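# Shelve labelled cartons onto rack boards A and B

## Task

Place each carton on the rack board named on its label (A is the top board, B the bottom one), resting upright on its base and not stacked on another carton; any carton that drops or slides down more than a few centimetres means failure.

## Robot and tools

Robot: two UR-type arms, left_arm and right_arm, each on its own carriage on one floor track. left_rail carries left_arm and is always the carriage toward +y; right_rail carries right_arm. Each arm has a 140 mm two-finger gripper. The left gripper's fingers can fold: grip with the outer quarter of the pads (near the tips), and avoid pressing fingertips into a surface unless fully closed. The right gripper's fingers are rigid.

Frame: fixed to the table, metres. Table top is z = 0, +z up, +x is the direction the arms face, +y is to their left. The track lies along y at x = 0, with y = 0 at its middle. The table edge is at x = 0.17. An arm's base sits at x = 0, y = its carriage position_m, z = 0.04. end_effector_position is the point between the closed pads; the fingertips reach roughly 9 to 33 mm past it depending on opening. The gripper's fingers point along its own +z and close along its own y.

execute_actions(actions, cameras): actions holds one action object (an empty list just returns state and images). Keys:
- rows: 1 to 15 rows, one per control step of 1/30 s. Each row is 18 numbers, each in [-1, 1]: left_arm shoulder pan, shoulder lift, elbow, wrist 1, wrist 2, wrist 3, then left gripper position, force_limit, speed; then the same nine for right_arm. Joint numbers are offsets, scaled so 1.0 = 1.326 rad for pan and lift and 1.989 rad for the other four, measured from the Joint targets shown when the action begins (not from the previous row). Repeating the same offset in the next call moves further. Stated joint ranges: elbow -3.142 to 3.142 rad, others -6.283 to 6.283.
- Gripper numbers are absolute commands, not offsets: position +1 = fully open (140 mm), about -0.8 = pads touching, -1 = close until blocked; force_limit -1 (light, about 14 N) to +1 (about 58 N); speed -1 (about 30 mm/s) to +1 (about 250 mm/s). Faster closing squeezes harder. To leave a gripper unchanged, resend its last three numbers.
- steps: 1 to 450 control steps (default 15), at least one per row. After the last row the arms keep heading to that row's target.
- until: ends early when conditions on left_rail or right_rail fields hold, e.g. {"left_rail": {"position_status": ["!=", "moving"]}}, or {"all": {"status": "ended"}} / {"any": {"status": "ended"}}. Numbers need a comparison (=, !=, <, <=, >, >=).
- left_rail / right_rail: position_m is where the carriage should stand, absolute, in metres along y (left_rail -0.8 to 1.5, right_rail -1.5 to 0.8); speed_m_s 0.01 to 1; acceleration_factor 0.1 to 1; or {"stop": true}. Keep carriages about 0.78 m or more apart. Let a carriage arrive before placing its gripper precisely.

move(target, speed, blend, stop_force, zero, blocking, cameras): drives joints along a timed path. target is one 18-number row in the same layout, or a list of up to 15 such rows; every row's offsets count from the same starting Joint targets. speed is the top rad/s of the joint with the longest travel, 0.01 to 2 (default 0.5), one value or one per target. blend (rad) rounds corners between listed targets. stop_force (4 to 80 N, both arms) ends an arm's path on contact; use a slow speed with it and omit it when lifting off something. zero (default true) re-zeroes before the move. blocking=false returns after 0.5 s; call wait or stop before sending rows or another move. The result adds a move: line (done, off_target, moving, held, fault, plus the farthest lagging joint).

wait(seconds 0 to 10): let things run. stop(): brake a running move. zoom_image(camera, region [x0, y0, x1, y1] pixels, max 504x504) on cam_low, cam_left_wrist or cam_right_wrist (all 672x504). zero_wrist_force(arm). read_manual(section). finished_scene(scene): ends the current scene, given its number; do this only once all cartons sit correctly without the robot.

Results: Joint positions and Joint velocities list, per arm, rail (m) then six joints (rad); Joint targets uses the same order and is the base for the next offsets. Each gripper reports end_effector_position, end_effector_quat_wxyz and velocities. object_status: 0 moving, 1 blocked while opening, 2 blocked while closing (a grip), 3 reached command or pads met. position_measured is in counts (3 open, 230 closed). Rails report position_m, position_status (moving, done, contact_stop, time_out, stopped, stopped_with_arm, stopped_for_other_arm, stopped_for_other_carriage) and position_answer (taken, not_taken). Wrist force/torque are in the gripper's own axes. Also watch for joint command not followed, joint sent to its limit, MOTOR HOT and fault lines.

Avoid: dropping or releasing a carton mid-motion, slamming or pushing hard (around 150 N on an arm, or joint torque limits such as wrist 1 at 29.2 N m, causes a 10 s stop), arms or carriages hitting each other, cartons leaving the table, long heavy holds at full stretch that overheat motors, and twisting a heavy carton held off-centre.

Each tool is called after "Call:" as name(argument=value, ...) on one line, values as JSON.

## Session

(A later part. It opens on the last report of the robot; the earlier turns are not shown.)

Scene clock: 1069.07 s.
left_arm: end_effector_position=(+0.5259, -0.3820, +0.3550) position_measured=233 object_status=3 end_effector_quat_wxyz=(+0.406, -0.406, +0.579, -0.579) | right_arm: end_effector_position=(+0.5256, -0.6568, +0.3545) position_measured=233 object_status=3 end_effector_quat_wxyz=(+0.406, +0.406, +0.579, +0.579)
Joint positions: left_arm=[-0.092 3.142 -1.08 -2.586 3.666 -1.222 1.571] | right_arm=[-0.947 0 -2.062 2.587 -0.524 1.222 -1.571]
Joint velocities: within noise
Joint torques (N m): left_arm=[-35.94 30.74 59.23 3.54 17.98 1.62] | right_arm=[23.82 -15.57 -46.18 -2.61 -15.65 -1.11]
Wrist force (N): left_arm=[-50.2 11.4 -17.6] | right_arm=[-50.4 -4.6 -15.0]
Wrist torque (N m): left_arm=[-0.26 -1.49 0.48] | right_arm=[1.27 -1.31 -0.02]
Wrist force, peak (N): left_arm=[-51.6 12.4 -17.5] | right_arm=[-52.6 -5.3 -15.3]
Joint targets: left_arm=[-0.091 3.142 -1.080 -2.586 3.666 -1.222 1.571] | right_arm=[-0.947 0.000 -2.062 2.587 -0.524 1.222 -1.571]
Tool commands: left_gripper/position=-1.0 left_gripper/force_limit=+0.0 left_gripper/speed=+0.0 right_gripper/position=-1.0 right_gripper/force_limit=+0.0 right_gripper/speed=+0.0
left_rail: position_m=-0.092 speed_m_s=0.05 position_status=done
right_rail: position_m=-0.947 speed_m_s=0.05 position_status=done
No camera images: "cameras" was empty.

Call:
execute_actions(actions=[{"left_rail":{"position_m":-0.024,"speed_m_s":0.08},"right_rail":{"position_m":-0.8795,"speed_m_s":0.08},"steps":100,"until":{"all":{"status":"ended"}}}], cameras=[])

Call:
execute_actions(actions=[{"left_rail":{"position_m":0.0435},"right_rail":{"position_m":-0.812},"steps":100,"until":{"all":{"status":"ended"}}}], cameras=["cam_left_wrist","cam_right_wrist"])

Call:
move(target=[[0,-0.0094,-0.0055,0.0118,0,0,-1,0,0,0,0.0094,0.0055,-0.0118,0,0,-1,0,0],[0,-0.1209,0.0310,0.0496,0,0,-1,0,0,0,0.1209,-0.0310,-0.0496,0,0,-1,0,0],[0,-0.2174,0.0726,0.0723,0,0,-1,0,0,0,0.2174,-0.0726,-0.0723,0,0,-1,0,0]], speed=0.12, blend=0.01)

Scene clock: 1083.57 s.
left_arm: end_effector_position=(+0.5259, -0.3145, +0.3550) position_measured=233 object_status=3 end_effector_quat_wxyz=(+0.406, -0.406, +0.579, -0.579) | right_arm: end_effector_position=(+0.5256, -0.5893, +0.3545) position_measured=233 object_status=3 end_effector_quat_wxyz=(+0.406, +0.406, +0.579, +0.579)
Joint positions: left_arm=[-0.024 3.142 -1.08 -2.586 3.666 -1.222 1.571] | right_arm=[-0.88 0 -2.062 2.587 -0.524 1.222 -1.571]
Joint velocities: within noise
Joint torques (N m): left_arm=[-37.3 26.09 52.17 4.56 17.7 1.86] | right_arm=[29 -14.62 -38.03 -3.94 -15.61 -0.8]
Wrist force (N): left_arm=[-50.5 12.2 -17.1] | right_arm=[-50.5 -5.6 -14.4]
Wrist torque (N m): left_arm=[-0.32 -1.42 0.48] | right_arm=[1.29 -1.35 -0.02]
Wrist force, peak (N): left_arm=[-50.6 12.5 -17.3] | right_arm=[-50.9 -5.6 -14.9]
Joint targets: left_arm=[-0.024 3.142 -1.080 -2.586 3.666 -1.222 1.571] | right_arm=[-0.879 0.000 -2.062 2.587 -0.524 1.222 -1.571]
Tool commands: left_gripper/position=-1.0 left_gripper/force_limit=+0.0 left_gripper/speed=+0.0 right_gripper/position=-1.0 right_gripper/force_limit=+0.0 right_gripper/speed=+0.0
left_rail: position_m=-0.024 speed_m_s=0.08 position_status=done
right_rail: position_m=-0.880 position_m_goal=-0.879 speed_m_s=0.08 position_status=done
No camera images: "cameras" was empty.

Scene clock: 1085.23 s.
left_arm: end_effector_position=(+0.5259, -0.2470, +0.3550) position_measured=233 object_status=3 end_effector_quat_wxyz=(+0.406, -0.406, +0.579, -0.579) | right_arm: end_effector_position=(+0.5256, -0.5218, +0.3545) position_measured=233 object_status=3 end_effector_quat_wxyz=(+0.406, +0.406, +0.579, +0.579)
Joint positions: left_arm=[0.043 3.142 -1.08 -2.586 3.666 -1.222 1.571] | right_arm=[-0.812 0 -2.062 2.587 -0.524 1.222 -1.571]
Joint velocities: within noise
Joint torques (N m): left_arm=[-34.18 25.94 49.55 4.67 17.67 2.07] | right_arm=[31.07 -14.65 -38.01 -4.34 -15.59 -0.6]
Wrist force (N): left_arm=[-50.1 11.2 -17.7] | right_arm=[-50.2 -4.6 -14.8]
Wrist torque (N m): left_arm=[-0.34 -1.52 0.48] | right_arm=[1.29 -1.38 -0.02]
Wrist force, peak (N): left_arm=[-50.5 12.4 -17.6] | right_arm=[-50.8 -4.7 -15.1]
Joint targets: left_arm=[0.043 3.142 -1.080 -2.586 3.666 -1.222 1.571] | right_arm=[-0.812 0.000 -2.062 2.587 -0.524 1.222 -1.571]
Tool commands: left_gripper/position=-1.0 left_gripper/force_limit=+0.0 left_gripper/speed=+0.0 right_gripper/position=-1.0 right_gripper/force_limit=+0.0 right_gripper/speed=+0.0
left_rail: position_m=0.043 speed_m_s=0.08 position_status=done
right_rail: position_m=-0.812 speed_m_s=0.08 position_status=done
camera_calibration:
cam_left_wrist: T_world_to_cam=[[-0.0162909, 0.00812758, -0.999834, 0.374499], [0.00389543, 0.99996, 0.00806513, 0.238258], [0.99986, -0.0037634, -0.0163219, -0.338158], [0, 0, 0, 1]] pos_world=[0.343283, -0.242565, 0.366996]
cam_right_wrist: T_world_to_cam=[[-0.00362028, -0.0252859, 0.999674, -0.358677], [0.0329626, -0.99914, -0.0251531, -0.527985], [0.99945, 0.0328607, 0.00445066, -0.333681], [0, 0, 0, 1]] pos_world=[0.349603, -0.525635, 0.346765]
Images, in order (width x height): cam_left_wrist 672x504, cam_right_wrist 672x504.

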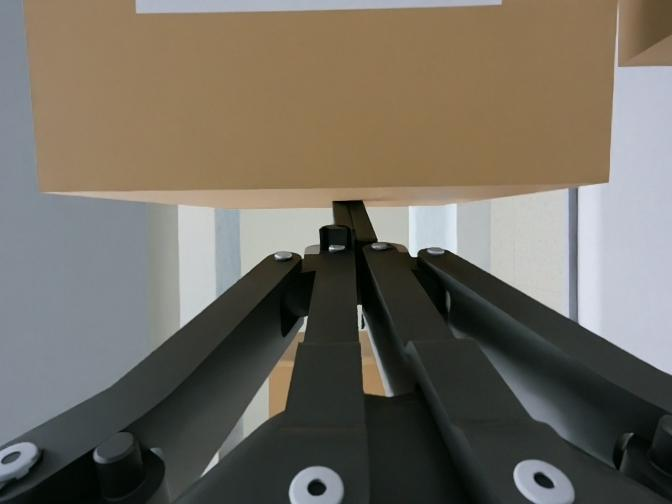

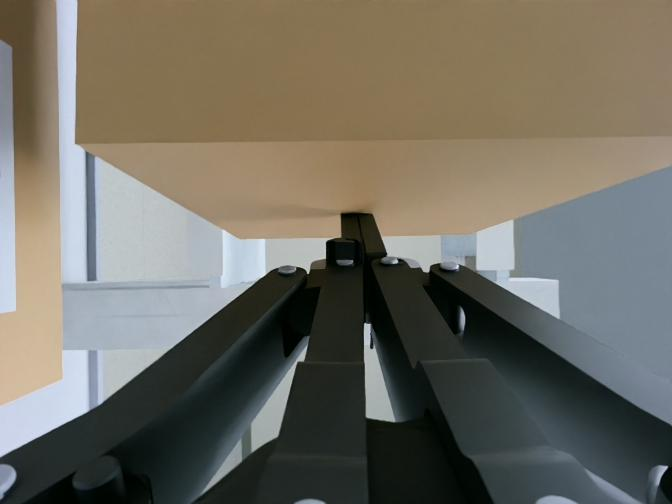

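Scene clock: 1088.17 s.
left_arm: end_effector_position=(+0.6451, -0.2469, +0.3469) position_measured=233 object_status=3 end_effector_quat_wxyz=(+0.406, -0.406, +0.579, -0.579) | right_arm: end_effector_position=(+0.6448, -0.5218, +0.3464) position_measured=233 object_status=3 end_effector_quat_wxyz=(+0.406, +0.406, +0.579, +0.579)
Joint positions: left_arm=[0.044 3.142 -1.368 -2.442 3.81 -1.222 1.571] | right_arm=[-0.812 0 -1.774 2.443 -0.667 1.222 -1.571]
Joint velocities: within noise
Joint torques (N m): left_arm=[-32.45 11.96 61.71 11.3 17.67 1.83] | right_arm=[35.53 -14.28 -49.55 -12.03 -15.32 -0.64]
Wrist force (N): left_arm=[-46.8 11.3 -16.0] | right_arm=[-46.6 -4.2 -13.7]
Wrist torque (N m): left_arm=[-0.33 -1.38 0.48] | right_arm=[1.30 -1.31 -0.01]
Wrist force, peak (N): left_arm=[-49.9 13.6 -18.3] | right_arm=[-50.4 -6.4 -15.2]
Joint targets: left_arm=[0.043 3.142 -1.368 -2.442 3.810 -1.222 1.571] | right_arm=[-0.812 0.000 -1.774 2.443 -0.667 1.222 -1.571]
left_rail: position_m=0.044 position_m_goal=0.043 speed_m_s=0.08 position_status=done
right_rail: position_m=-0.812 speed_m_s=0.08 position_status=done
move: done
camera_calibration:
cam_left_wrist: T_world_to_cam=[[-0.0163644, 0.00812763, -0.999833, 0.368372], [0.00389591, 0.99996, 0.0080649, 0.237774], [0.999859, -0.00376328, -0.0163954, -0.457493], [0, 0, 0, 1]] pos_world=[0.46253, -0.24248, 0.358892]
cam_right_wrist: T_world_to_cam=[[-0.00356261, -0.025286, 0.999674, -0.350239], [0.0329612, -0.99914, -0.025155, -0.532116], [0.99945, 0.0328609, 0.004393, -0.452781], [0, 0, 0, 1]] pos_world=[0.468823, -0.525636, 0.338728]

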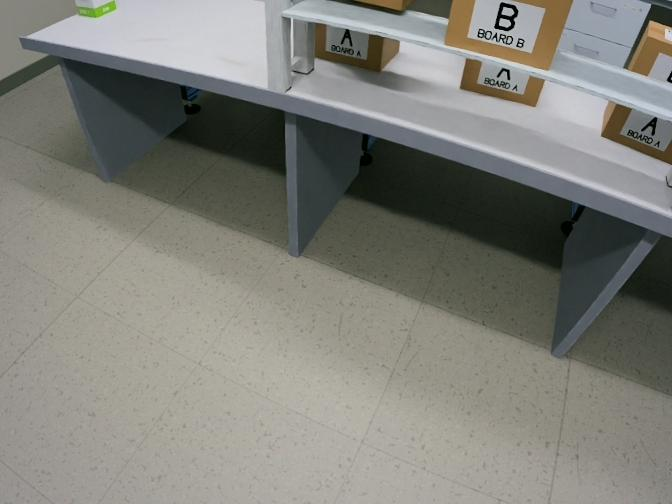

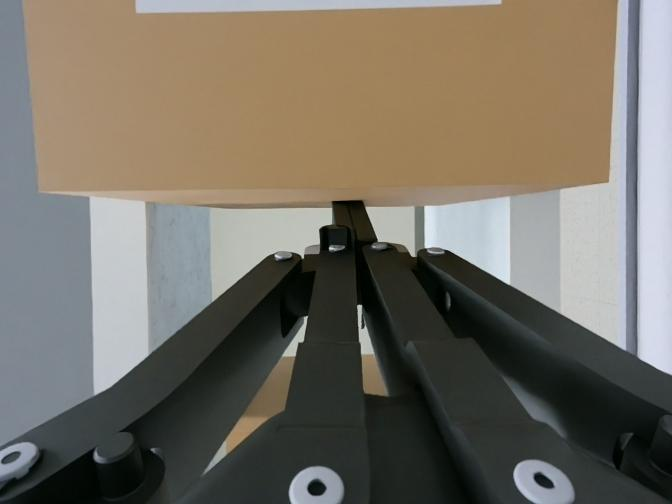

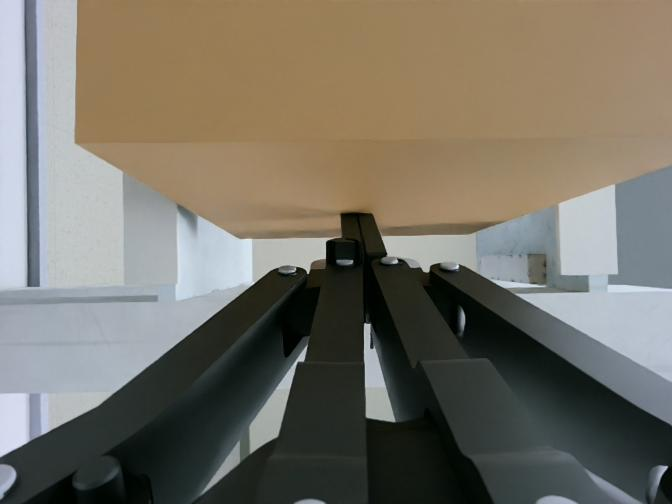

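Call:
move(target=[[0,-0.0847,0.0452,0.0113,0,0,-1,0,0,0,0.0847,-0.0452,-0.0113,0,0,-1,0,0],[0,-0.1615,0.0934,0.0143,0,0,-1,0,0,0,0.1615,-0.0934,-0.0143,0,0,-1,0,0]], speed=0.12, blend=0.01, stop_force=20)

Scene clock: 1097.90 s.
left_arm: end_effector_position=(+0.7654, -0.2469, +0.3469) position_measured=233 object_status=3 end_effector_quat_wxyz=(+0.406, -0.406, +0.579, -0.579) | right_arm: end_effector_position=(+0.7245, -0.5218, +0.3472) position_measured=233 object_status=3 end_effector_quat_wxyz=(+0.406, +0.406, +0.579, +0.579)
Joint positions: left_arm=[0.044 3.142 -1.582 -2.256 3.838 -1.222 1.571] | right_arm=[-0.812 0 -1.629 2.321 -0.692 1.222 -1.571]
Joint velocities: within noise
Joint torques (N m): left_arm=[-36.5 32.69 48.25 1.78 7 2.15] | right_arm=[2.27 -49.25 -37.19 -2.31 -11.23 -0.47]
Wrist force (N): left_arm=[-26.5 10.7 -4.7] | right_arm=[-23.4 -4.9 -10.4]
Wrist torque (N m): left_arm=[-0.27 -0.70 0.47] | right_arm=[1.24 -0.66 -0.06]
Wrist force, peak (N): left_arm=[-57.6 11.2 -18.9] | right_arm=[-21.1 1.6 -58.6]
Joint targets: left_arm=[0.043 3.142 -1.582 -2.256 3.838 -1.222 1.571] | right_arm=[-0.812 0.000 -1.629 2.321 -0.692 1.222 -1.571]
left_rail: position_m=0.044 position_m_goal=0.043 speed_m_s=0.08 position_status=done
right_rail: position_m=-0.812 speed_m_s=0.08 position_status=done
move: contact (right_arm); right_arm: the shoulder lift is farthest, 0.069 rad from its target
camera_calibration:
cam_left_wrist: T_world_to_cam=[[-0.0161505, 0.00812902, -0.999837, 0.370229], [0.00398007, 0.99996, 0.00806573, 0.237209], [0.999862, -0.00384915, -0.0161822, -0.577817], [0, 0, 0, 1]] pos_world=[0.582772, -0.242433, 0.358905]
cam_right_wrist: T_world_to_cam=[[-0.00358241, -0.025286, 0.999674, -0.350725], [0.0329916, -0.999139, -0.0251543, -0.534759], [0.999449, 0.0328907, 0.00441355, -0.532349], [0, 0, 0, 1]] pos_world=[0.548442, -0.525658, 0.339508]

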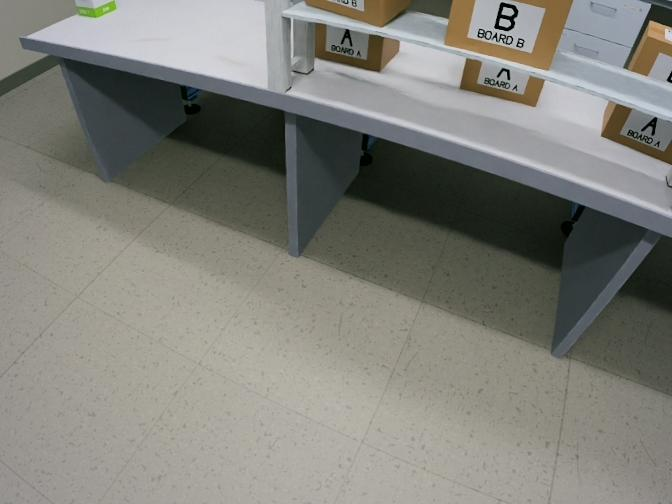

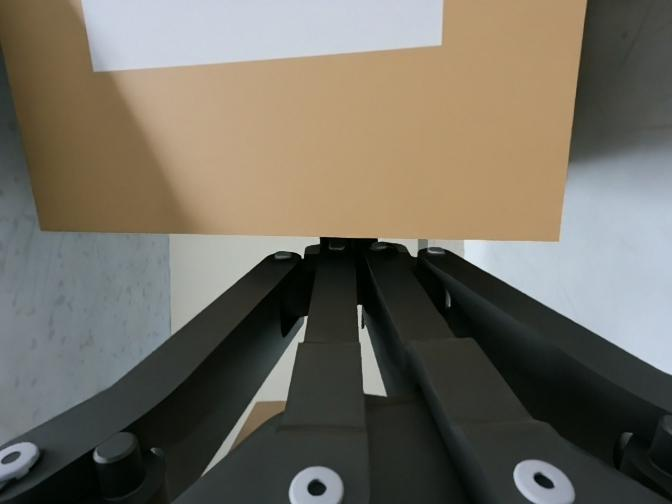

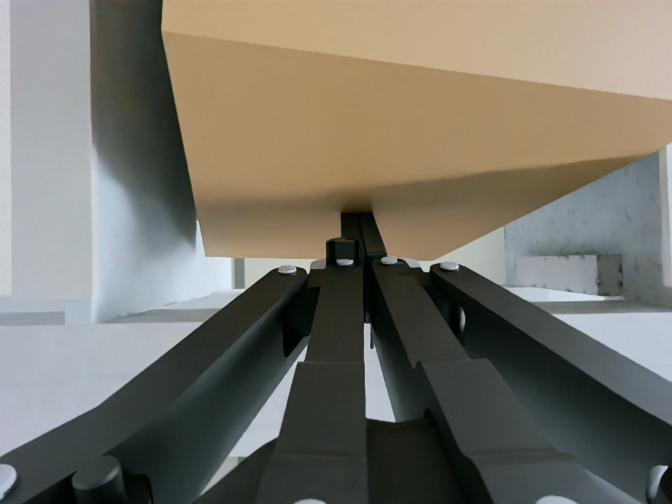

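Call:
move(target=[0,0,0,0,0,0,-1,0,0,0,0.026,-0.0163,-0.0011,0,0,-1,0,0], speed=0.05, cameras=["cam_left_wrist","cam_right_wrist"])

Scene clock: 1142.90 s.
left_arm: end_effector_position=(+0.7653, -0.2469, +0.3468) position_measured=233 object_status=3 end_effector_quat_wxyz=(+0.406, -0.406, +0.579, -0.579) | right_arm: end_effector_position=(+0.7293, -0.5218, +0.3458) position_measured=233 object_status=3 end_effector_quat_wxyz=(+0.405, +0.407, +0.580, +0.578)
Joint positions: left_arm=[0.043 3.142 -1.582 -2.256 3.838 -1.222 1.571] | right_arm=[-0.812 0 -1.619 2.314 -0.692 1.222 -1.571]
Joint velocities: within noise
Joint torques (N m): left_arm=[-33.49 38.11 46.26 2.68 21.34 2.42] | right_arm=[-0.74 -36.69 -34.87 -2.82 0.38 0.44]
Wrist force (N): left_arm=[-40.9 11.7 -7.7] | right_arm=[-7.3 11.1 -31.4]
Wrist torque (N m): left_arm=[-0.29 -1.20 0.46] | right_arm=[1.61 -2.30 -0.43]
Wrist force, peak (N): left_arm=[-41.6 11.0 -8.6] | right_arm=[1.9 31.5 -152.2]
Joint targets: left_arm=[0.043 3.142 -1.582 -2.256 3.838 -1.222 1.571] | right_arm=[-0.812 0.000 -1.619 2.314 -0.692 1.222 -1.571]
Tool commands: left_gripper/position=-1.0 left_gripper/force_limit=+0.0 left_gripper/speed=+0.0 right_gripper/position=-1.0 right_gripper/force_limit=+0.003922 right_gripper/speed=+0.003922
FORCE FAULT: contact force on the right arm reached its limit, and that arm stopped for 10 seconds. The contact can be on any part of that arm, not only on its tool. That arm's remaining commands of this call were not run. That arm's target is now where it stood when the stop ended, not its last command. That arm accepts commands again.
left_rail: position_m=0.043 speed_m_s=0.08 position_status=done
right_rail: position_m=-0.812 speed_m_s=0.08 position_status=done
move: fault (right_arm); right_arm: the elbow is farthest, 0.025 rad from its target
camera_calibration:
cam_left_wrist: T_world_to_cam=[[-0.0162992, 0.00812764, -0.999834, 0.370268], [0.00389589, 0.99996, 0.00806515, 0.237266], [0.99986, -0.00376379, -0.0163302, -0.577716], [0, 0, 0, 1]] pos_world=[0.582746, -0.24244, 0.358859]
cam_right_wrist: T_world_to_cam=[[-0.00113862, -0.0252866, 0.99968, -0.351051], [0.0329207, -0.999139, -0.0252355, -0.534885], [0.999457, 0.0328815, 0.0019701, -0.536366], [0, 0, 0, 1]] pos_world=[0.553284, -0.525665, 0.338498]
Images, in order (width x height): cam_left_wrist 672x504, cam_right_wrist 672x504.

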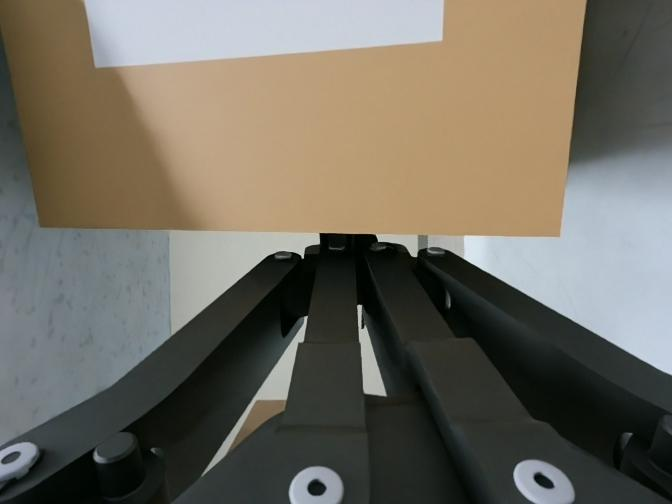

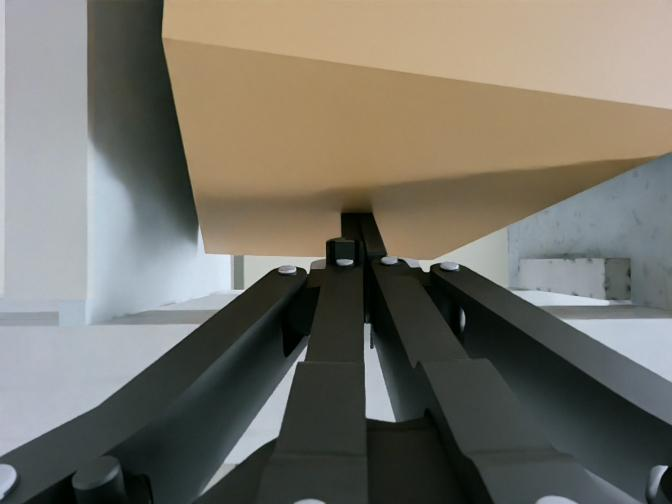

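Call:
move(target=[0,0.0508,-0.0327,-0.0012,0,0,-1,0,0,0,-0.006,0.0035,-0.0011,0,0,-1,0,0], speed=0.06, cameras=["cam_left_wrist","cam_right_wrist"])

Scene clock: 1181.47 s.
left_arm: end_effector_position=(+0.7251, -0.2469, +0.3469) position_measured=233 object_status=3 end_effector_quat_wxyz=(+0.406, -0.406, +0.579, -0.579) | right_arm: end_effector_position=(+0.7252, -0.5219, +0.3470) position_measured=233 object_status=3 end_effector_quat_wxyz=(+0.406, +0.406, +0.579, +0.579)
Joint positions: left_arm=[0.043 3.142 -1.515 -2.321 3.836 -1.222 1.571] | right_arm=[-0.812 0 -1.627 2.321 -0.694 1.222 -1.571]
Joint velocities: within noise
Joint torques (N m): left_arm=[-34.54 68.78 37.79 2.41 21.18 2.26] | right_arm=[14.24 -61.23 -30.64 -11.55 -6.29 0.4]
Wrist force (N): left_arm=[-50.5 11.0 -17.6] | right_arm=[-34.3 -10.6 5.7]
Wrist torque (N m): left_arm=[-0.28 -1.50 0.46] | right_arm=[1.09 -1.54 0.00]
Wrist force, peak (N): left_arm=[-54.4 11.7 -15.5] | right_arm=[-34.5 -11.7 5.9]
Joint targets: left_arm=[0.043 3.142 -1.515 -2.321 3.836 -1.222 1.571] | right_arm=[-0.812 0.000 -1.627 2.321 -0.694 1.222 -1.571]
left_rail: position_m=0.043 speed_m_s=0.08 position_status=done
right_rail: position_m=-0.812 speed_m_s=0.08 position_status=done
move: done
camera_calibration:
cam_left_wrist: T_world_to_cam=[[-0.0163628, 0.00812749, -0.999833, 0.369729], [0.00389654, 0.99996, 0.00806476, 0.237437], [0.999859, -0.00376393, -0.0163938, -0.537425], [0, 0, 0, 1]] pos_world=[0.542473, -0.242455, 0.358942]
cam_right_wrist: T_world_to_cam=[[-0.0043028, -0.0252852, 0.999671, -0.349948], [0.0329198, -0.999142, -0.0251301, -0.534796], [0.999449, 0.0328008, 0.00513149, -0.533405], [0, 0, 0, 1]] pos_world=[0.549211, -0.525689, 0.339131]
Images, in order (width x height): cam_left_wrist 672x504, cam_right_wrist 672x504.

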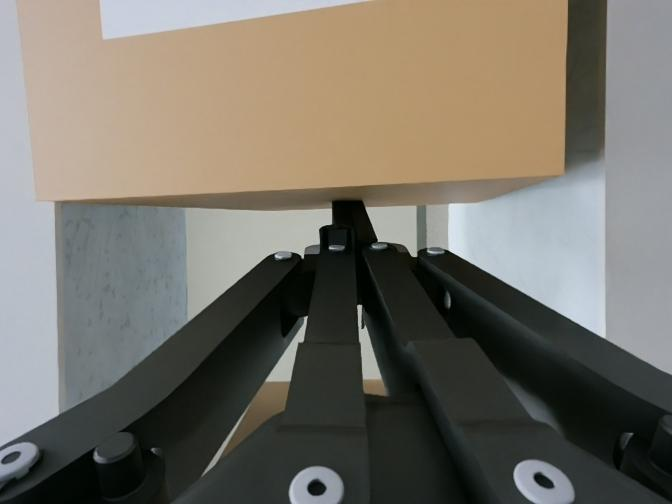

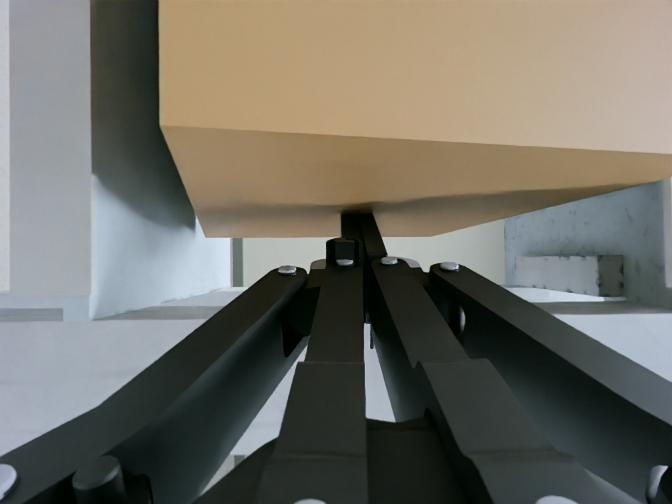

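Call:
move(target=[0,0.0083,0.0039,-0.0095,0,0,-1,0,0,0,-0.0083,-0.0039,0.0095,0,0,-1,0,0], speed=0.05, cameras=[])

Call:
execute_actions(actions=[{"left_rail":{"position_m":0.0885,"speed_m_s":0.04},"right_rail":{"position_m":-0.767,"speed_m_s":0.04},"steps":100,"until":{"all":{"status":"ended"}}}], cameras=["cam_left_wrist","cam_right_wrist"])

Scene clock: 1199.67 s.
left_arm: end_effector_position=(+0.7250, -0.2469, +0.3547) position_measured=233 object_status=3 end_effector_quat_wxyz=(+0.406, -0.406, +0.579, -0.579) | right_arm: end_effector_position=(+0.7252, -0.5218, +0.3547) position_measured=233 object_status=3 end_effector_quat_wxyz=(+0.406, +0.406, +0.579, +0.579)
Joint positions: left_arm=[0.043 3.142 -1.504 -2.314 3.817 -1.222 1.571] | right_arm=[-0.812 0 -1.638 2.313 -0.675 1.222 -1.571]
Joint velocities: within noise
Joint torques (N m): left_arm=[-32.6 69.19 62.09 2.36 20.94 2.32] | right_arm=[39.1 -68.05 -64.26 -5.68 -18.9 0.4]
Wrist force (N): left_arm=[-49.2 12.0 -16.9] | right_arm=[-35.3 -25.6 -13.8]
Wrist torque (N m): left_arm=[-0.27 -1.46 0.48] | right_arm=[0.73 -1.73 0.17]
Wrist force, peak (N): left_arm=[-50.8 12.1 -17.3] | right_arm=[-35.5 -25.8 -13.8]
Joint targets: left_arm=[0.043 3.142 -1.504 -2.314 3.817 -1.222 1.571] | right_arm=[-0.812 0.000 -1.638 2.313 -0.675 1.222 -1.571]
left_rail: position_m=0.043 speed_m_s=0.08 position_status=done
right_rail: position_m=-0.812 speed_m_s=0.08 position_status=done
move: done
No camera images: "cameras" was empty.

Scene clock: 1201.33 s.
left_arm: end_effector_position=(+0.7250, -0.2019, +0.3548) position_measured=233 object_status=3 end_effector_quat_wxyz=(+0.406, -0.406, +0.579, -0.579) | right_arm: end_effector_position=(+0.7252, -0.4769, +0.3548) position_measured=233 object_status=3 end_effector_quat_wxyz=(+0.406, +0.406, +0.579, +0.579)
Joint positions: left_arm=[0.088 3.142 -1.504 -2.314 3.817 -1.222 1.571] | right_arm=[-0.767 0 -1.638 2.313 -0.675 1.222 -1.571]
Joint velocities: within noise
Joint torques (N m): left_arm=[-34.21 65.56 58.5 2.73 20.33 2.67] | right_arm=[38.25 -31.74 -36.72 -3.3 -19.11 0.08]
Wrist force (N): left_arm=[-45.2 12.2 -15.7] | right_arm=[-45.8 -7.6 -13.1]
Wrist torque (N m): left_arm=[-0.25 -1.32 0.47] | right_arm=[1.27 -1.25 -0.09]
Wrist force, peak (N): left_arm=[-49.4 11.6 -17.1] | right_arm=[-46.3 -7.7 -13.0]
Joint targets: left_arm=[0.089 3.142 -1.504 -2.314 3.817 -1.222 1.571] | right_arm=[-0.767 0.000 -1.638 2.313 -0.675 1.222 -1.571]
Tool commands: left_gripper/position=-1.0 left_gripper/force_limit=+0.0 left_gripper/speed=+0.0 right_gripper/position=-1.0 right_gripper/force_limit=+0.0 right_gripper/speed=+0.0
left_rail: position_m=0.088 position_m_goal=0.089 speed_m_s=0.04 position_status=done
right_rail: position_m=-0.767 speed_m_s=0.04 position_status=done
camera_calibration:
cam_left_wrist: T_world_to_cam=[[-0.0164876, 0.00812784, -0.999831, 0.377297], [0.00389786, 0.99996, 0.00806461, 0.192406], [0.999856, -0.00376423, -0.0165187, -0.53699], [0, 0, 0, 1]] pos_world=[0.542384, -0.197486, 0.366811]
cam_right_wrist: T_world_to_cam=[[-0.0042005, -0.0252856, 0.999671, -0.356743], [0.032997, -0.999139, -0.0251335, -0.48969], [0.999447, 0.0328806, 0.00503123, -0.534857], [0, 0, 0, 1]] pos_world=[0.549221, -0.480703, 0.347009]
Images, in order (width x height): cam_left_wrist 672x504, cam_right_wrist 672x504.

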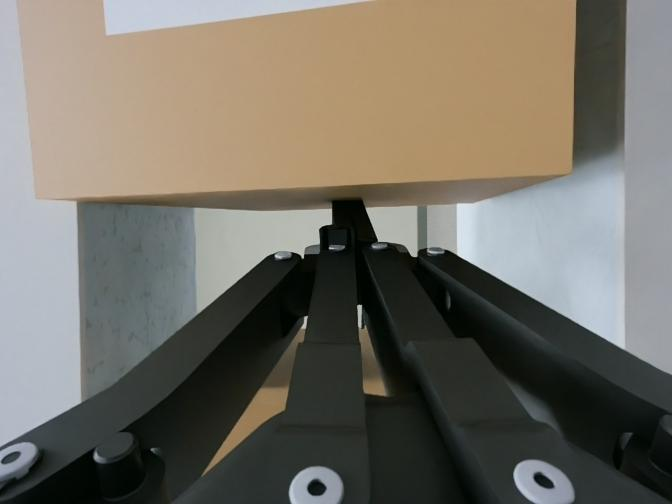

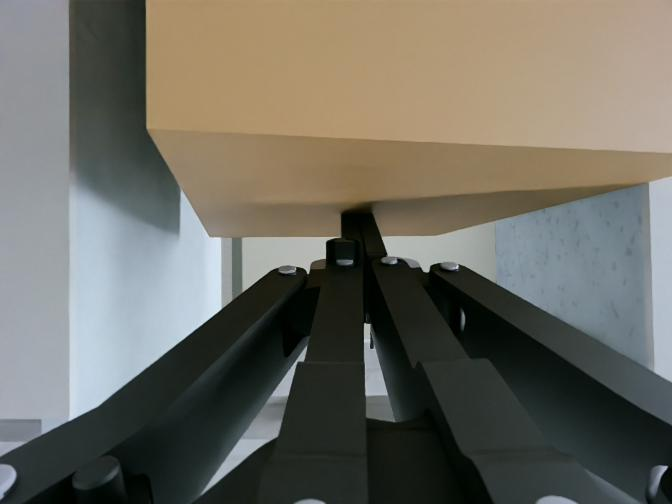

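Call:
move(target=[0,-0.0505,0.0322,0.0015,0,0,-1,0,0,0,0.0505,-0.0322,-0.0015,0,0,-1,0,0], speed=0.06, cameras=["cam_low","cam_left_wrist","cam_right_wrist"])

Scene clock: 1210.03 s.
left_arm: end_effector_position=(+0.7648, -0.2019, +0.3549) position_measured=233 object_status=3 end_effector_quat_wxyz=(+0.406, -0.406, +0.579, -0.579) | right_arm: end_effector_position=(+0.7651, -0.4768, +0.3549) position_measured=233 object_status=3 end_effector_quat_wxyz=(+0.406, +0.406, +0.579, +0.579)
Joint positions: left_arm=[0.089 3.142 -1.57 -2.25 3.82 -1.222 1.571] | right_arm=[-0.767 0 -1.571 2.249 -0.678 1.222 -1.571]
Joint velocities: within noise
Joint torques (N m): left_arm=[-34.3 27.99 62.98 11 20.38 2.15] | right_arm=[38.58 -39.51 -51.12 -12.34 -19.57 0.15]
Wrist force (N): left_arm=[-43.1 11.2 -15.3] | right_arm=[-43.2 -7.3 -13.2]
Wrist torque (N m): left_arm=[-0.16 -1.31 0.52] | right_arm=[1.27 -1.15 -0.15]
Wrist force, peak (N): left_arm=[-45.5 12.0 -15.6] | right_arm=[-46.2 -7.7 -13.0]
Joint targets: left_arm=[0.089 3.142 -1.570 -2.250 3.820 -1.222 1.571] | right_arm=[-0.767 0.000 -1.571 2.249 -0.678 1.222 -1.571]
left_rail: position_m=0.089 speed_m_s=0.04 position_status=done
right_rail: position_m=-0.767 speed_m_s=0.04 position_status=done
move: done
camera_calibration:
cam_left_wrist: T_world_to_cam=[[-0.0164239, 0.00812774, -0.999832, 0.378012], [0.00389728, 0.99996, 0.00806476, 0.192196], [0.999858, -0.00376417, -0.0164549, -0.576862], [0, 0, 0, 1]] pos_world=[0.582239, -0.197432, 0.366906]
cam_right_wrist: T_world_to_cam=[[-0.0042468, -0.0252856, 0.999671, -0.356638], [0.0329982, -0.999139, -0.025132, -0.490982], [0.999446, 0.0328806, 0.00507753, -0.574713], [0, 0, 0, 1]] pos_world=[0.589081, -0.48068, 0.347099]

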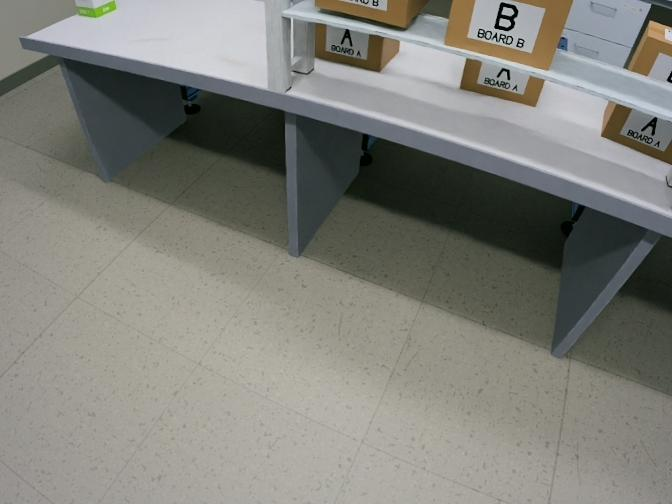

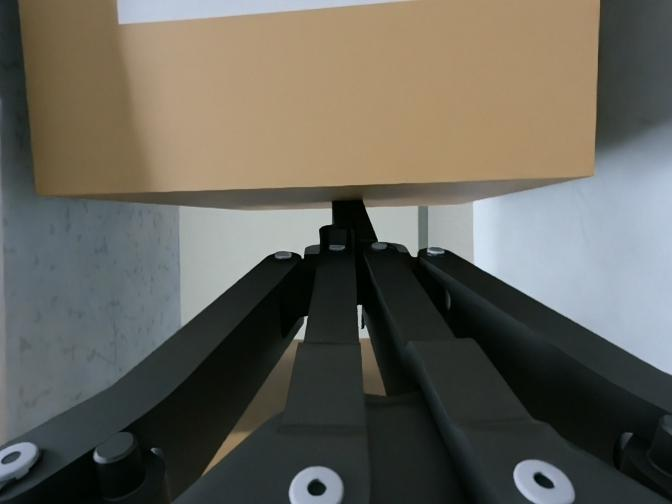

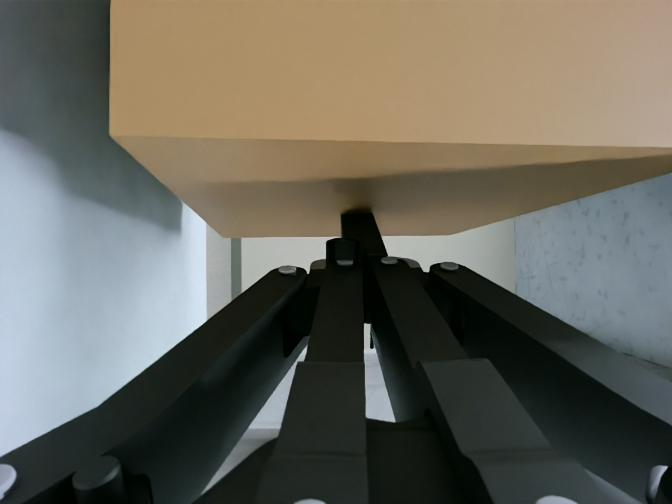

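Call:
move(target=[0,-0.0259,-0.0113,0.0286,0,0,-1,0,0,0,0.0259,0.0113,-0.0286,0,0,-1,0,0], speed=0.05, cameras=[])

Call:
move(target=[0,-0.0088,-0.0034,0.0092,0,0,-1,0,0,0,0.0088,0.0034,-0.0092,0,0,-1,0,0], speed=0.03, cameras=["cam_left_wrist","cam_right_wrist"])

Scene clock: 1220.17 s.
left_arm: end_effector_position=(+0.7649, -0.2019, +0.3299) position_measured=233 object_status=3 end_effector_quat_wxyz=(+0.406, -0.406, +0.579, -0.579) | right_arm: end_effector_position=(+0.7652, -0.4768, +0.3300) position_measured=233 object_status=3 end_effector_quat_wxyz=(+0.406, +0.406, +0.579, +0.579)
Joint positions: left_arm=[0.089 3.142 -1.605 -2.272 3.877 -1.222 1.571] | right_arm=[-0.767 0 -1.537 2.271 -0.735 1.222 -1.571]
Joint velocities: within noise
Joint torques (N m): left_arm=[-31.87 23.62 33.98 8.33 20.23 2.21] | right_arm=[38.42 -36.52 -30.53 -11.55 -19.98 0.06]
Wrist force (N): left_arm=[-42.5 7.4 -16.0] | right_arm=[-43.7 -5.8 -12.3]
Wrist torque (N m): left_arm=[0.04 -1.31 0.48] | right_arm=[1.05 -1.18 -0.12]
Wrist force, peak (N): left_arm=[-42.6 15.4 -16.4] | right_arm=[-43.7 -8.0 -13.3]
Joint targets: left_arm=[0.089 3.142 -1.605 -2.272 3.877 -1.222 1.571] | right_arm=[-0.767 0.000 -1.537 2.272 -0.735 1.222 -1.571]
left_rail: position_m=0.089 speed_m_s=0.04 position_status=done
right_rail: position_m=-0.767 speed_m_s=0.04 position_status=done
move: done
No camera images: "cameras" was empty.

Scene clock: 1221.10 s.
left_arm: end_effector_position=(+0.7649, -0.2019, +0.3218) position_measured=233 object_status=3 end_effector_quat_wxyz=(+0.406, -0.406, +0.579, -0.579) | right_arm: end_effector_position=(+0.7652, -0.4768, +0.3219) position_measured=233 object_status=3 end_effector_quat_wxyz=(+0.406, +0.406, +0.579, +0.579)
Joint positions: left_arm=[0.089 3.142 -1.616 -2.279 3.895 -1.222 1.571] | right_arm=[-0.767 0 -1.525 2.278 -0.753 1.222 -1.571]
Joint velocities: within noise
Joint torques (N m): left_arm=[-34.24 28.26 33.54 9.35 20.21 2.61] | right_arm=[36.86 -37.16 -30.03 -11.42 -20.25 0.03]
Wrist force (N): left_arm=[-42.5 6.8 -16.2] | right_arm=[-43.3 -4.9 -12.4]
Wrist torque (N m): left_arm=[-0.01 -1.24 0.49] | right_arm=[0.99 -1.17 -0.11]
Wrist force, peak (N): left_arm=[-42.8 6.7 -16.7] | right_arm=[-43.9 -6.0 -12.2]
Joint targets: left_arm=[0.089 3.142 -1.616 -2.279 3.895 -1.222 1.571] | right_arm=[-0.767 0.000 -1.525 2.278 -0.753 1.222 -1.571]
left_rail: position_m=0.089 speed_m_s=0.04 position_status=done
right_rail: position_m=-0.767 speed_m_s=0.04 position_status=done
move: done
camera_calibration:
cam_left_wrist: T_world_to_cam=[[-0.0164898, 0.00812787, -0.999831, 0.345042], [0.00389756, 0.99996, 0.00806464, 0.192462], [0.999856, -0.00376392, -0.0165208, -0.577431], [0, 0, 0, 1]] pos_world=[0.582287, -0.197432, 0.333892]
cam_right_wrist: T_world_to_cam=[[-0.00419404, -0.0252856, 0.999671, -0.323656], [0.0329972, -0.999139, -0.0251337, -0.491813], [0.999447, 0.0328809, 0.00502478, -0.574585], [0, 0, 0, 1]] pos_world=[0.589138, -0.48068, 0.314076]
Images, in order (width x height): cam_left_wrist 672x504, cam_right_wrist 672x504.

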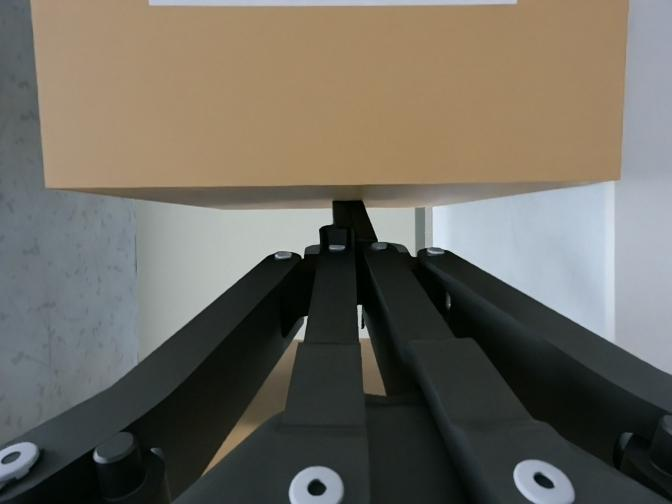

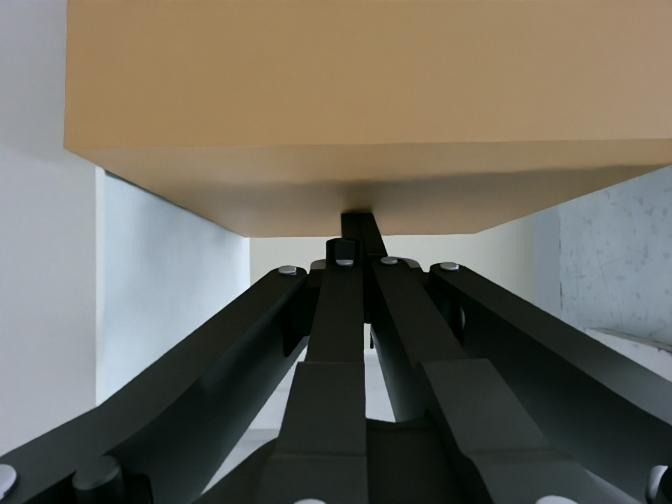

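Call:
move(target=[0,-0.0066,-0.0026,0.0069,0,0,-1,0,0,0,0.0066,0.0026,-0.0069,0,0,-1,0,0], speed=0.03, cameras=["cam_right_wrist"])

Scene clock: 1225.07 s.
left_arm: end_effector_position=(+0.7647, -0.2019, +0.3158) position_measured=233 object_status=3 end_effector_quat_wxyz=(+0.406, -0.406, +0.579, -0.579) | right_arm: end_effector_position=(+0.7650, -0.4768, +0.3159) position_measured=233 object_status=3 end_effector_quat_wxyz=(+0.406, +0.406, +0.579, +0.579)
Joint positions: left_arm=[0.089 3.142 -1.625 -2.284 3.909 -1.222 1.571] | right_arm=[-0.767 0 -1.516 2.283 -0.767 1.222 -1.571]
Joint velocities: within noise
Joint torques (N m): left_arm=[-34.13 9.99 19.3 1.81 20.05 2.51] | right_arm=[35.96 -21.26 -18.85 -2.83 -20.47 0.2]
Wrist force (N): left_arm=[-42.4 -12.6 -21.8] | right_arm=[-43.5 16.2 -18.7]
Wrist torque (N m): left_arm=[0.50 -1.18 0.20] | right_arm=[0.45 -1.08 0.15]
Wrist force, peak (N): left_arm=[-42.7 -13.0 -22.1] | right_arm=[-43.5 16.7 -18.8]
Joint targets: left_arm=[0.089 3.142 -1.625 -2.284 3.909 -1.222 1.571] | right_arm=[-0.767 0.000 -1.516 2.283 -0.767 1.222 -1.571]
left_rail: position_m=0.089 speed_m_s=0.04 position_status=done
right_rail: position_m=-0.767 speed_m_s=0.04 position_status=done
move: done
camera_calibration:
cam_right_wrist: T_world_to_cam=[[-0.00403418, -0.0252856, 0.999672, -0.317735], [0.0329932, -0.999139, -0.0251389, -0.491955], [0.999447, 0.0328809, 0.00486495, -0.574357], [0, 0, 0, 1]] pos_world=[0.588989, -0.48068, 0.308058]
Images, in order (width x height): cam_right_wrist 672x504.

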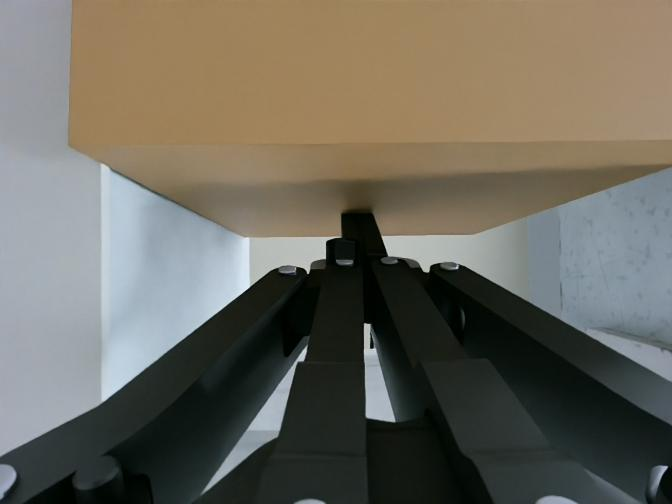

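Call:
move(target=[0,0.0022,0.0009,-0.0023,0,0,-1,0,0,0,-0.0022,-0.0009,0.0023,0,0,-1,0,0], speed=0.03, cameras=[])

Call:
execute_actions(actions=[{"left_rail":{"position_m":0.0935,"speed_m_s":0.01},"right_rail":{"position_m":-0.772,"speed_m_s":0.01},"steps":100,"until":{"all":{"status":"ended"}}}], cameras=[])

Call:
execute_actions(actions=[{"left_rail":{"position_m":0.102,"speed_m_s":0.02},"right_rail":{"position_m":-0.782,"speed_m_s":0.02},"steps":100,"until":{"all":{"status":"ended"}}}], cameras=["cam_left_wrist","cam_right_wrist"])

Scene clock: 1246.90 s.
left_arm: end_effector_position=(+0.7648, -0.2019, +0.3177) position_measured=233 object_status=3 end_effector_quat_wxyz=(+0.406, -0.406, +0.579, -0.579) | right_arm: end_effector_position=(+0.7651, -0.4768, +0.3177) position_measured=233 object_status=3 end_effector_quat_wxyz=(+0.406, +0.406, +0.579, +0.579)
Joint positions: left_arm=[0.089 3.142 -1.622 -2.282 3.904 -1.222 1.571] | right_arm=[-0.767 0 -1.519 2.282 -0.762 1.222 -1.571]
Joint velocities: within noise
Joint torques (N m): left_arm=[-31.22 64.68 45.59 -1 19.71 1.93] | right_arm=[34.47 -53.45 -35.25 2.03 -20.79 0.12]
Wrist force (N): left_arm=[-44.2 -2.5 -11.0] | right_arm=[-44.7 7.6 -9.2]
Wrist torque (N m): left_arm=[0.18 -1.35 0.36] | right_arm=[0.67 -1.22 0.06]
Wrist force, peak (N): left_arm=[-42.9 -13.0 -22.1] | right_arm=[-43.6 17.0 -19.0]
Joint targets: left_arm=[0.089 3.142 -1.622 -2.282 3.904 -1.222 1.571] | right_arm=[-0.767 0.000 -1.519 2.282 -0.762 1.222 -1.571]
left_rail: position_m=0.089 speed_m_s=0.04 position_status=done
right_rail: position_m=-0.767 speed_m_s=0.04 position_status=done
move: done
No camera images: "cameras" was empty.

Scene clock: 1247.73 s.
left_arm: end_effector_position=(+0.7648, -0.1970, +0.3177) position_measured=233 object_status=3 end_effector_quat_wxyz=(+0.405, -0.406, +0.579, -0.579) | right_arm: end_effector_position=(+0.7650, -0.4817, +0.3178) position_measured=233 object_status=3 end_effector_quat_wxyz=(+0.406, +0.406, +0.579, +0.579)
Joint positions: left_arm=[0.093 3.142 -1.622 -2.282 3.904 -1.222 1.571] | right_arm=[-0.772 0 -1.519 2.282 -0.762 1.222 -1.571]
Joint velocities: within noise
Joint torques (N m): left_arm=[2.73 60.42 42.04 5.45 -1.57 2.07] | right_arm=[-6.98 -49.26 -33.6 -3.27 2.73 0.17]
Wrist force (N): left_arm=[-0.7 1.7 -0.4] | right_arm=[2.2 3.0 1.2]
Wrist torque (N m): left_arm=[0.01 0.19 0.37] | right_arm=[0.83 -0.67 0.03]
Wrist force, peak (N): left_arm=[-44.2 -2.6 -11.1] | right_arm=[-44.8 7.6 -9.4]
Joint targets: left_arm=[0.094 3.142 -1.622 -2.282 3.904 -1.222 1.571] | right_arm=[-0.772 0.000 -1.519 2.282 -0.762 1.222 -1.571]
Tool commands: left_gripper/position=-1.0 left_gripper/force_limit=+0.0 left_gripper/speed=+0.0 right_gripper/position=-1.0 right_gripper/force_limit=+0.0 right_gripper/speed=+0.0
left_rail: position_m=0.093 position_m_goal=0.094 speed_m_s=0.01 position_status=done
right_rail: position_m=-0.772 speed_m_s=0.01 position_status=done
No camera images: "cameras" was empty.

Scene clock: 1248.60 s.
left_arm: end_effector_position=(+0.7648, -0.1884, +0.3178) position_measured=233 object_status=3 end_effector_quat_wxyz=(+0.406, -0.406, +0.579, -0.579) | right_arm: end_effector_position=(+0.7651, -0.4918, +0.3178) position_measured=233 object_status=3 end_effector_quat_wxyz=(+0.406, +0.406, +0.579, +0.579)
Joint positions: left_arm=[0.102 3.142 -1.622 -2.282 3.904 -1.222 1.571] | right_arm=[-0.782 0 -1.519 2.282 -0.762 1.222 -1.571]
Joint velocities: within noise
Joint torques (N m): left_arm=[11.61 57.59 36.94 6.04 -1.7 2.03] | right_arm=[-14.13 -50.23 -31.48 -6.26 2.89 0.22]
Wrist force (N): left_arm=[-0.5 1.7 -0.1] | right_arm=[2.3 2.9 1.3]
Wrist torque (N m): left_arm=[0.01 0.14 0.37] | right_arm=[0.81 -0.69 0.04]
Wrist force, peak (N): left_arm=[-1.1 1.9 -0.5] | right_arm=[2.4 2.9 1.3]
Joint targets: left_arm=[0.102 3.142 -1.622 -2.282 3.904 -1.222 1.571] | right_arm=[-0.782 0.000 -1.519 2.282 -0.762 1.222 -1.571]
Tool commands: left_gripper/position=-1.0 left_gripper/force_limit=+0.0 left_gripper/speed=+0.0 right_gripper/position=-1.0 right_gripper/force_limit=+0.0 right_gripper/speed=+0.0
left_rail: position_m=0.102 speed_m_s=0.02 position_status=done
right_rail: position_m=-0.782 speed_m_s=0.02 position_status=done
camera_calibration:
cam_left_wrist: T_world_to_cam=[[-0.0165355, 0.00812808, -0.99983, 0.340895], [0.00389899, 0.99996, 0.00806466, 0.17901], [0.999856, -0.00376497, -0.0165665, -0.577379], [0, 0, 0, 1]] pos_world=[0.582235, -0.183947, 0.329828]
cam_right_wrist: T_world_to_cam=[[-0.00412871, -0.0252855, 0.999672, -0.32], [0.032997, -0.999139, -0.0251358, -0.50689], [0.999447, 0.0328823, 0.0049595, -0.573993], [0, 0, 0, 1]] pos_world=[0.58908, -0.495671, 0.31]
Images, in order (width x height): cam_left_wrist 672x504, cam_right_wrist 672x504.

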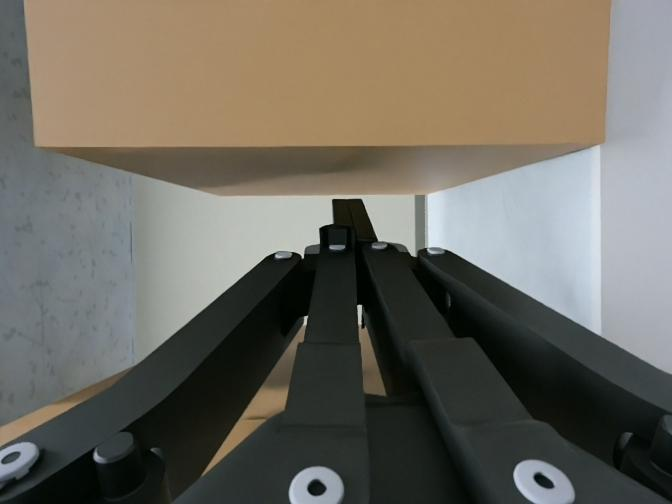

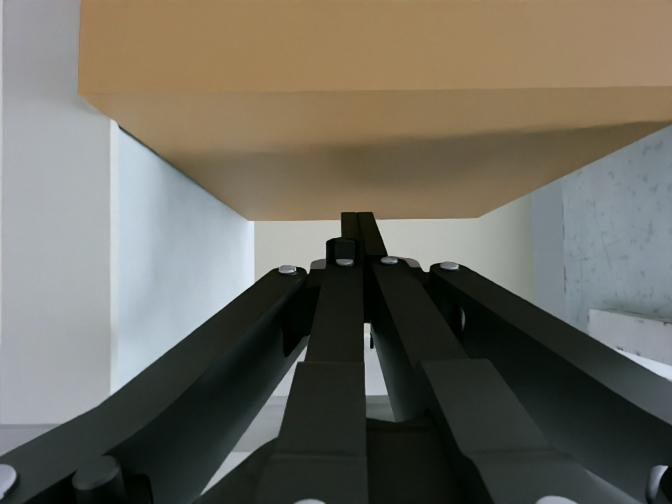

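Call:
move(target=[[0,0.0882,-0.0418,-0.0150,0,0,-1,0,0,0,-0.0882,0.0418,0.0150,0,0,-1,0,0],[0,0.1716,-0.0880,-0.0244,0,0,-1,0,0,0,-0.1716,0.0880,0.0244,0,0,-1,0,0],[0,0.4656,-0.1221,-0.1863,0,0,-1,0,0,0,-0.4656,0.1221,0.1863,0,0,-1,0,0],[0,0.5286,-0.0016,-0.3489,0,0,-1,0,0,0,-0.5286,0.0016,0.3489,0,0,-1,0,0]], speed=0.4, blend=0.02, cameras=["cam_low"])

Call:
zoom_image(camera="cam_low", region=[260, 0, 672, 180])

Scene clock: 1257.60 s.
left_arm: end_effector_position=(+0.5205, -0.1885, +0.5527) position_measured=233 object_status=3 end_effector_quat_wxyz=(+0.407, -0.405, +0.578, -0.580) | right_arm: end_effector_position=(+0.5206, -0.4918, +0.5528) position_measured=233 object_status=3 end_effector_quat_wxyz=(+0.407, +0.405, +0.578, +0.580)
Joint positions: left_arm=[0.102 3.142 -0.922 -2.285 3.211 -1.222 1.571] | right_arm=[-0.782 0 -2.22 2.285 -0.068 1.222 -1.571]
Joint velocities: within noise
Joint torques (N m): left_arm=[4.39 16.69 63.52 0.53 -1.71 2.07] | right_arm=[10.49 -1.76 -51.81 0.81 2.76 -0.24]
Wrist force (N): left_arm=[-0.8 2.1 0.1] | right_arm=[2.1 3.0 0.8]
Wrist torque (N m): left_arm=[0.08 0.21 0.36] | right_arm=[0.86 -0.63 -0.03]
Wrist force, peak (N): left_arm=[-0.2 4.1 -1.8] | right_arm=[2.3 5.1 0.8]
Joint targets: left_arm=[0.102 3.142 -0.921 -2.285 3.210 -1.222 1.571] | right_arm=[-0.782 0.000 -2.220 2.285 -0.068 1.222 -1.571]
left_rail: position_m=0.102 speed_m_s=0.02 position_status=done
right_rail: position_m=-0.782 speed_m_s=0.02 position_status=done
move: done
Images, in order (width x height): cam_low 672x504.

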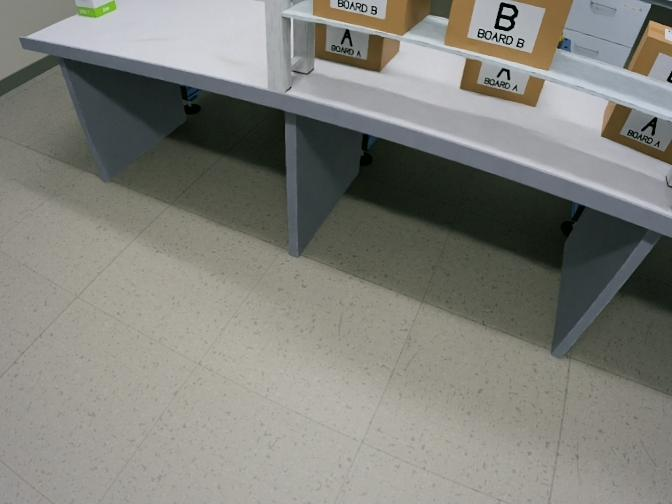

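Scaled by 1.223.

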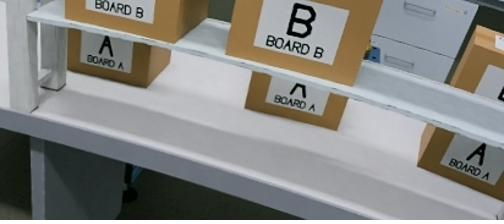

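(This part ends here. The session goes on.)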